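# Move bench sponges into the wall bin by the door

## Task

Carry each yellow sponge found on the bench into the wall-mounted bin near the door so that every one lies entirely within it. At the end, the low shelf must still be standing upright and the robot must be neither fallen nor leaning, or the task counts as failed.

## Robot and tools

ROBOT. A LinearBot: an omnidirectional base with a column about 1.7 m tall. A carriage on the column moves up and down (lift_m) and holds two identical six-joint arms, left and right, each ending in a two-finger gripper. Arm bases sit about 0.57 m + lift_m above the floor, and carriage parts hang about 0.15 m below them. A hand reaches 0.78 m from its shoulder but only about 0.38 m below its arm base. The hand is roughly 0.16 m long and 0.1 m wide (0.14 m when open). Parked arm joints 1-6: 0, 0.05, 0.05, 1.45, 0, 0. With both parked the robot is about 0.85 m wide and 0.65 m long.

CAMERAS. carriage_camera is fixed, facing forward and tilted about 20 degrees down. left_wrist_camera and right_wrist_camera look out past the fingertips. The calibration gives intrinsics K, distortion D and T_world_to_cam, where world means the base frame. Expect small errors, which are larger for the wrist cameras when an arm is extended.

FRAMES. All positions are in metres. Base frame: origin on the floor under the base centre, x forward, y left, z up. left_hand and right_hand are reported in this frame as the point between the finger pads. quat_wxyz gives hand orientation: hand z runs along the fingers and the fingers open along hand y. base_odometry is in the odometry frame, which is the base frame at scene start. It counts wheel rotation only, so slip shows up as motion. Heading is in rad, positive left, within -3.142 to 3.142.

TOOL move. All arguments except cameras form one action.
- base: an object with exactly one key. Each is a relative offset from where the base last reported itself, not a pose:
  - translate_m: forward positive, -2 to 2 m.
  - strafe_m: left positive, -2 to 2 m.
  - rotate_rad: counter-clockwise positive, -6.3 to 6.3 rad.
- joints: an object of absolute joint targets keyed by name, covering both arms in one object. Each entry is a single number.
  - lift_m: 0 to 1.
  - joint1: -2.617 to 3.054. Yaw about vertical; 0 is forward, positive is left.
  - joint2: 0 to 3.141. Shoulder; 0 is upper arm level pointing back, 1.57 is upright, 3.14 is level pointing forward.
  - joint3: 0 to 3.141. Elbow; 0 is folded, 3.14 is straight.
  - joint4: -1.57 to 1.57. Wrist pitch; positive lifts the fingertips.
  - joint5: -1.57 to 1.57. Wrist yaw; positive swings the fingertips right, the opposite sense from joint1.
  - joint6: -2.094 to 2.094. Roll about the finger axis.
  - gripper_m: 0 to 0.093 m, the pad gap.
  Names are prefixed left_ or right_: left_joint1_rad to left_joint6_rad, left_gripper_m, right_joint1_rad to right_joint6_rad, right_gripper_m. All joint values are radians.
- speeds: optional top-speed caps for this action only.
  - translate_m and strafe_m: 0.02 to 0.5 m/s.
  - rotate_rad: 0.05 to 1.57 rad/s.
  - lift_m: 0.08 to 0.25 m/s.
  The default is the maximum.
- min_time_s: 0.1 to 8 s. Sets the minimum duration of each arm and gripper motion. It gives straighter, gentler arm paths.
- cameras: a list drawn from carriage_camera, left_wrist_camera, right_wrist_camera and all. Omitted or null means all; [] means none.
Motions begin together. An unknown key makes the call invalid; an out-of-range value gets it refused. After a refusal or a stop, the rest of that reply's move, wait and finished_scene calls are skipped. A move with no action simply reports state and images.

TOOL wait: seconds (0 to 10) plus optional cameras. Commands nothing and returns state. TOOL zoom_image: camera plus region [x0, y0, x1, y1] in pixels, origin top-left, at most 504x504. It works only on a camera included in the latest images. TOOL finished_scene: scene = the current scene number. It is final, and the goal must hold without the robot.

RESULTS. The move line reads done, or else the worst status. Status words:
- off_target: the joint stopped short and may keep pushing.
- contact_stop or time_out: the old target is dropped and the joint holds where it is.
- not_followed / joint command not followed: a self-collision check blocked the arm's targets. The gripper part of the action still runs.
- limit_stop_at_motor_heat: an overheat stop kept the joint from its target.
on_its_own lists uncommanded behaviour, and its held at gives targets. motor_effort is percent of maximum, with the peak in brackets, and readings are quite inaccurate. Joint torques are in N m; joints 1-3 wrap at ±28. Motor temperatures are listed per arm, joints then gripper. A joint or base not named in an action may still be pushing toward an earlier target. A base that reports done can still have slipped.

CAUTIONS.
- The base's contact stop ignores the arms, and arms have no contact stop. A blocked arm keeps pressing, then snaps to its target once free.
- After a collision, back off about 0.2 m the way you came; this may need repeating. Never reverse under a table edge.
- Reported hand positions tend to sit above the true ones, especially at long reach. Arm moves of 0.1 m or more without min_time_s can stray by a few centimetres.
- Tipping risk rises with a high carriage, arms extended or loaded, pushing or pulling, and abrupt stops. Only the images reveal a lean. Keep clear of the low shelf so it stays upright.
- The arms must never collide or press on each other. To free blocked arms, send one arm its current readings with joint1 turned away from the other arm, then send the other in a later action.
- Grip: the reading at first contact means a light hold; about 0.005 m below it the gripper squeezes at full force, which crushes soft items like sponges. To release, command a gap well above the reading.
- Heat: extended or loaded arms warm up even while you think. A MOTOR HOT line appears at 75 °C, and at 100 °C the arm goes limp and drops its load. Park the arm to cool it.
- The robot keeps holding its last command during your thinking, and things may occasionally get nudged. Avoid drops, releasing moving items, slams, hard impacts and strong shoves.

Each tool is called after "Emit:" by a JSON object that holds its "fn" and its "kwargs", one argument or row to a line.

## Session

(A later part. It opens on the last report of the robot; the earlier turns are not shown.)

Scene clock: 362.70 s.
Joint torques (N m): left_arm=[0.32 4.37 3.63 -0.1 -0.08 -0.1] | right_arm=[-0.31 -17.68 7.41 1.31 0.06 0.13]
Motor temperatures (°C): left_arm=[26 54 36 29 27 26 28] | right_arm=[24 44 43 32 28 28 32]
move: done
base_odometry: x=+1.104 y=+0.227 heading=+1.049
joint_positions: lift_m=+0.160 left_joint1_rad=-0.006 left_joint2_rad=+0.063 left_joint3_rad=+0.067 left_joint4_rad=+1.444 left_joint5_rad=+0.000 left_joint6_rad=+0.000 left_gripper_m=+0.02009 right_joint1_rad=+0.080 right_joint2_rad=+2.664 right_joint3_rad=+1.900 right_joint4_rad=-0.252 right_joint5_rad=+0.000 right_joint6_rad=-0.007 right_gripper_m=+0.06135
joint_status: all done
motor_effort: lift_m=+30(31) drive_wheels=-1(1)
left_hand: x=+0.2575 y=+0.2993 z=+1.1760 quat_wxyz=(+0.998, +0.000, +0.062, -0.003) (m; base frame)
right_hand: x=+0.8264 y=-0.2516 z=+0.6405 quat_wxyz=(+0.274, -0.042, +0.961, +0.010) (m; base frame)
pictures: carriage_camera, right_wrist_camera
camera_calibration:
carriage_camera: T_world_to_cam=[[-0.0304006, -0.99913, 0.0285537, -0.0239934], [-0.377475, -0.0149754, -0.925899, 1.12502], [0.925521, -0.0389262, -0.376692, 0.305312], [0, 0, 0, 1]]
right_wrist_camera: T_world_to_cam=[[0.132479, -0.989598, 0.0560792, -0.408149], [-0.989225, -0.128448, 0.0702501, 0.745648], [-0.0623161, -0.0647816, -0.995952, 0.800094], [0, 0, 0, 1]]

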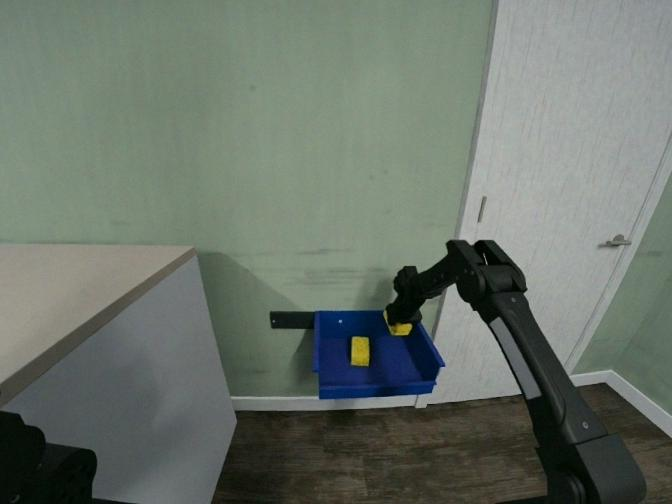

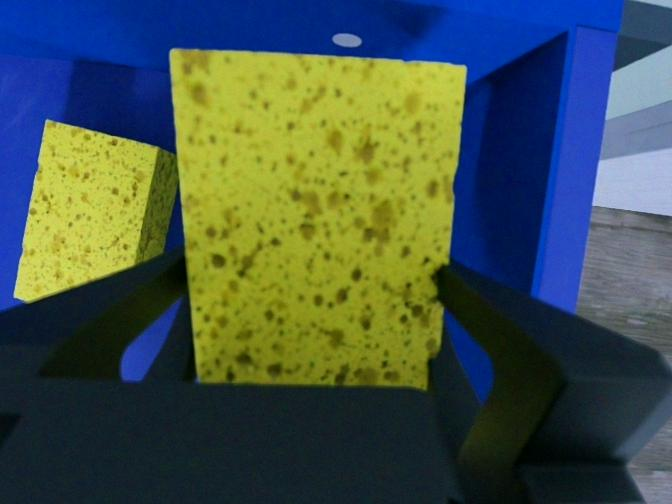

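Emit:
{"fn": "move", "kwargs": {
  "joints": {"lift_m": 0.04},
  "speeds": {"lift_m": 0.08},
  "cameras": ["carriage_camera", "right_wrist_camera"]
}}

Emit:
{"fn": "move", "kwargs": {
  "joints": {"lift_m": 0.028},
  "speeds": {"lift_m": 0.08},
  "cameras": ["right_wrist_camera"]
}}

Emit:
{"fn": "move", "kwargs": {
  "joints": {"right_gripper_m": 0.082},
  "min_time_s": 1.5,
  "cameras": []
}}

Emit:
{"fn": "move", "kwargs": {
  "joints": {"lift_m": 0.35},
  "cameras": ["carriage_camera", "right_wrist_camera"]
}}

Scene clock: 375.00 s.
Joint torques (N m): left_arm=[0.25 4.46 3.7 -0.11 -0.09 -0.09] | right_arm=[-0.32 -17.81 7.27 1.33 0.04 0.12]
Motor temperatures (°C): left_arm=[26 49 35 29 27 26 28] | right_arm=[24 53 43 33 28 28 32]
move: done
base_odometry: x=+1.104 y=+0.227 heading=+1.049
joint_positions: lift_m=+0.040 left_joint1_rad=-0.006 left_joint2_rad=+0.062 left_joint3_rad=+0.066 left_joint4_rad=+1.444 left_joint5_rad=+0.000 left_joint6_rad=+0.000 left_gripper_m=+0.02009 right_joint1_rad=+0.080 right_joint2_rad=+2.666 right_joint3_rad=+1.902 right_joint4_rad=-0.255 right_joint5_rad=+0.000 right_joint6_rad=-0.007 right_gripper_m=+0.06135
joint_status: all done
motor_effort: lift_m=+30(30) drive_wheels=+0(1)
left_hand: x=+0.2573 y=+0.2993 z=+1.0559 quat_wxyz=(+0.998, +0.000, +0.061, -0.003) (m; base frame)
right_hand: x=+0.8262 y=-0.2516 z=+0.5200 quat_wxyz=(+0.273, -0.042, +0.961, +0.010) (m; base frame)
pictures: carriage_camera, right_wrist_camera
camera_calibration:
carriage_camera: T_world_to_cam=[[-0.0304006, -0.99913, 0.0285537, -0.0205676], [-0.377475, -0.0149754, -0.925899, 1.01393], [0.925521, -0.0389262, -0.376692, 0.260118], [0, 0, 0, 1]]
right_wrist_camera: T_world_to_cam=[[0.132585, -0.98959, 0.0559772, -0.401415], [-0.98909, -0.128437, 0.0721503, 0.75285], [-0.0642096, -0.0649325, -0.995822, 0.681531], [0, 0, 0, 1]]

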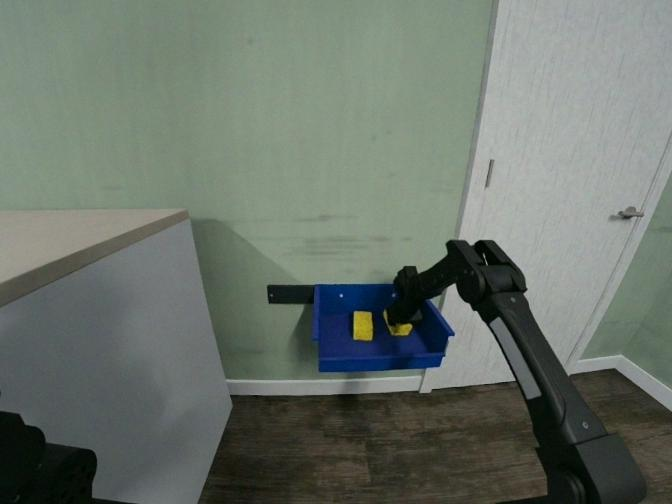

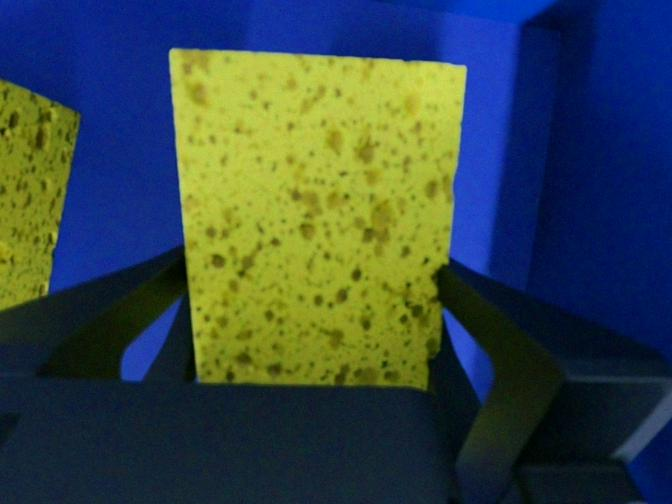

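Scene clock: 375.53 s.
Joint torques (N m): left_arm=[0.32 4.56 3.69 -0.11 -0.08 -0.09] | right_arm=[-0.32 -17.36 6.74 1.32 -0.01 0.12]
move: done
base_odometry: x=+1.104 y=+0.227 heading=+1.049
joint_positions: lift_m=+0.028 left_joint1_rad=-0.006 left_joint2_rad=+0.062 left_joint3_rad=+0.066 left_joint4_rad=+1.444 left_joint5_rad=+0.000 left_joint6_rad=+0.000 left_gripper_m=+0.02009 right_joint1_rad=+0.080 right_joint2_rad=+2.660 right_joint3_rad=+1.909 right_joint4_rad=-0.252 right_joint5_rad=+0.005 right_joint6_rad=-0.007 right_gripper_m=+0.06123
joint_status: all done
motor_effort: lift_m=+28(28) drive_wheels=+0(1)
left_hand: x=+0.2572 y=+0.2993 z=+1.0441 quat_wxyz=(+0.998, +0.000, +0.061, -0.003) (m; base frame)
right_hand: x=+0.8302 y=-0.2522 z=+0.5140 quat_wxyz=(+0.280, -0.041, +0.959, +0.008) (m; base frame)
pictures: right_wrist_camera
camera_calibration:
right_wrist_camera: T_world_to_cam=[[0.128887, -0.989765, 0.0612576, -0.401895], [-0.990435, -0.125413, 0.0575381, 0.766586], [-0.0492667, -0.0680876, -0.996462, 0.66289], [0, 0, 0, 1]]

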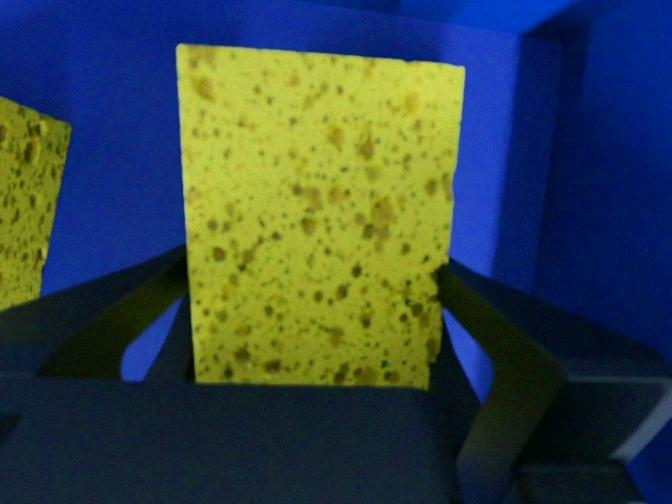

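Scene clock: 377.33 s.
Joint torques (N m): left_arm=[0.32 4.49 3.71 -0.12 -0.08 -0.08] | right_arm=[-0.32 -17.33 6.72 1.28 0 0.13]
move: done
base_odometry: x=+1.104 y=+0.227 heading=+1.049
joint_positions: lift_m=+0.028 left_joint1_rad=-0.006 left_joint2_rad=+0.062 left_joint3_rad=+0.066 left_joint4_rad=+1.444 left_joint5_rad=+0.000 left_joint6_rad=+0.000 left_gripper_m=+0.02009 right_joint1_rad=+0.080 right_joint2_rad=+2.660 right_joint3_rad=+1.909 right_joint4_rad=-0.248 right_joint5_rad=+0.005 right_joint6_rad=-0.007 right_gripper_m=+0.08191
joint_status: all done
motor_effort: lift_m=+28(28) drive_wheels=+0(1)
left_hand: x=+0.2572 y=+0.2993 z=+1.0441 quat_wxyz=(+0.998, +0.000, +0.061, -0.003) (m; base frame)
right_hand: x=+0.8311 y=-0.2522 z=+0.5146 quat_wxyz=(+0.282, -0.041, +0.959, +0.008) (m; base frame)
pictures: none

Scene clock: 379.17 s.
Joint torques (N m): left_arm=[0.31 4.55 3.7 -0.13 -0.08 -0.09] | right_arm=[-0.32 -17.99 6.67 1.31 -0.01 0.13]
move: done
base_odometry: x=+1.104 y=+0.227 heading=+1.049
joint_positions: lift_m=+0.350 left_joint1_rad=-0.006 left_joint2_rad=+0.061 left_joint3_rad=+0.066 left_joint4_rad=+1.445 left_joint5_rad=+0.000 left_joint6_rad=+0.000 left_gripper_m=+0.02009 right_joint1_rad=+0.080 right_joint2_rad=+2.667 right_joint3_rad=+1.909 right_joint4_rad=-0.252 right_joint5_rad=+0.005 right_joint6_rad=-0.007 right_gripper_m=+0.08191
joint_status: all done
motor_effort: lift_m=+33(41) drive_wheels=+0(1)
left_hand: x=+0.2568 y=+0.2993 z=+1.3657 quat_wxyz=(+0.998, +0.000, +0.060, -0.003) (m; base frame)
right_hand: x=+0.8290 y=-0.2523 z=+0.8319 quat_wxyz=(+0.277, -0.041, +0.960, +0.008) (m; base frame)
pictures: carriage_camera, right_wrist_camera
camera_calibration:
carriage_camera: T_world_to_cam=[[-0.0304006, -0.99913, 0.0285537, -0.0294121], [-0.377475, -0.0149754, -0.925899, 1.30073], [0.925521, -0.0389262, -0.376692, 0.376797], [0, 0, 0, 1]]
right_wrist_camera: T_world_to_cam=[[0.129259, -0.989736, 0.0609522, -0.42135], [-0.990066, -0.125384, 0.0636239, 0.741652], [-0.0553284, -0.0685706, -0.996111, 0.984192], [0, 0, 0, 1]]

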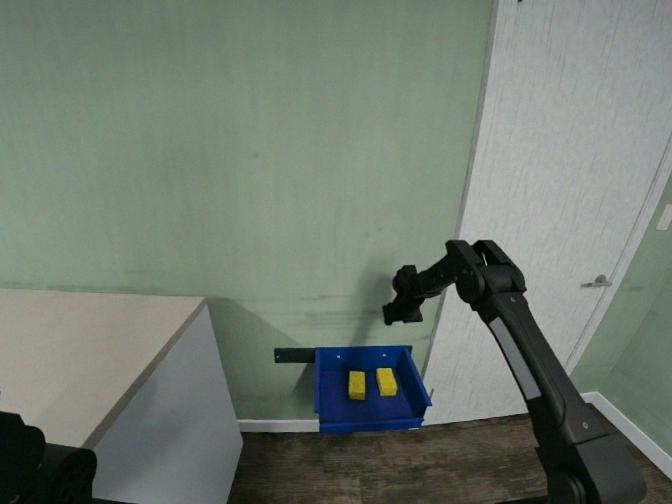

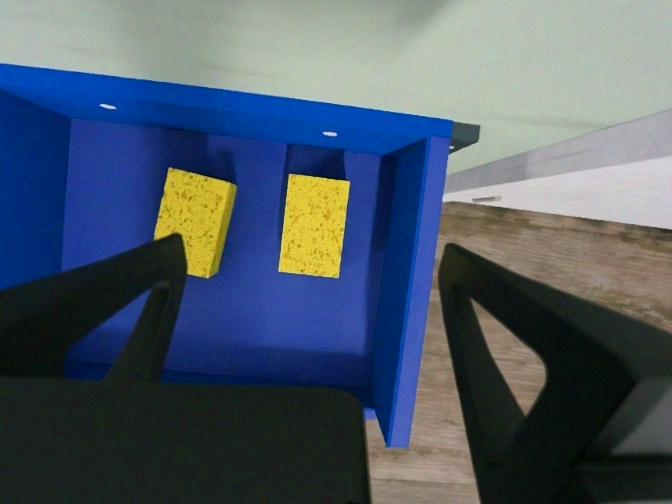

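Both sponges are flat in the bin.

Emit:
{"fn": "finished_scene", "kwargs": {
  "scene": 3
}}

The scene is finished: the task was done.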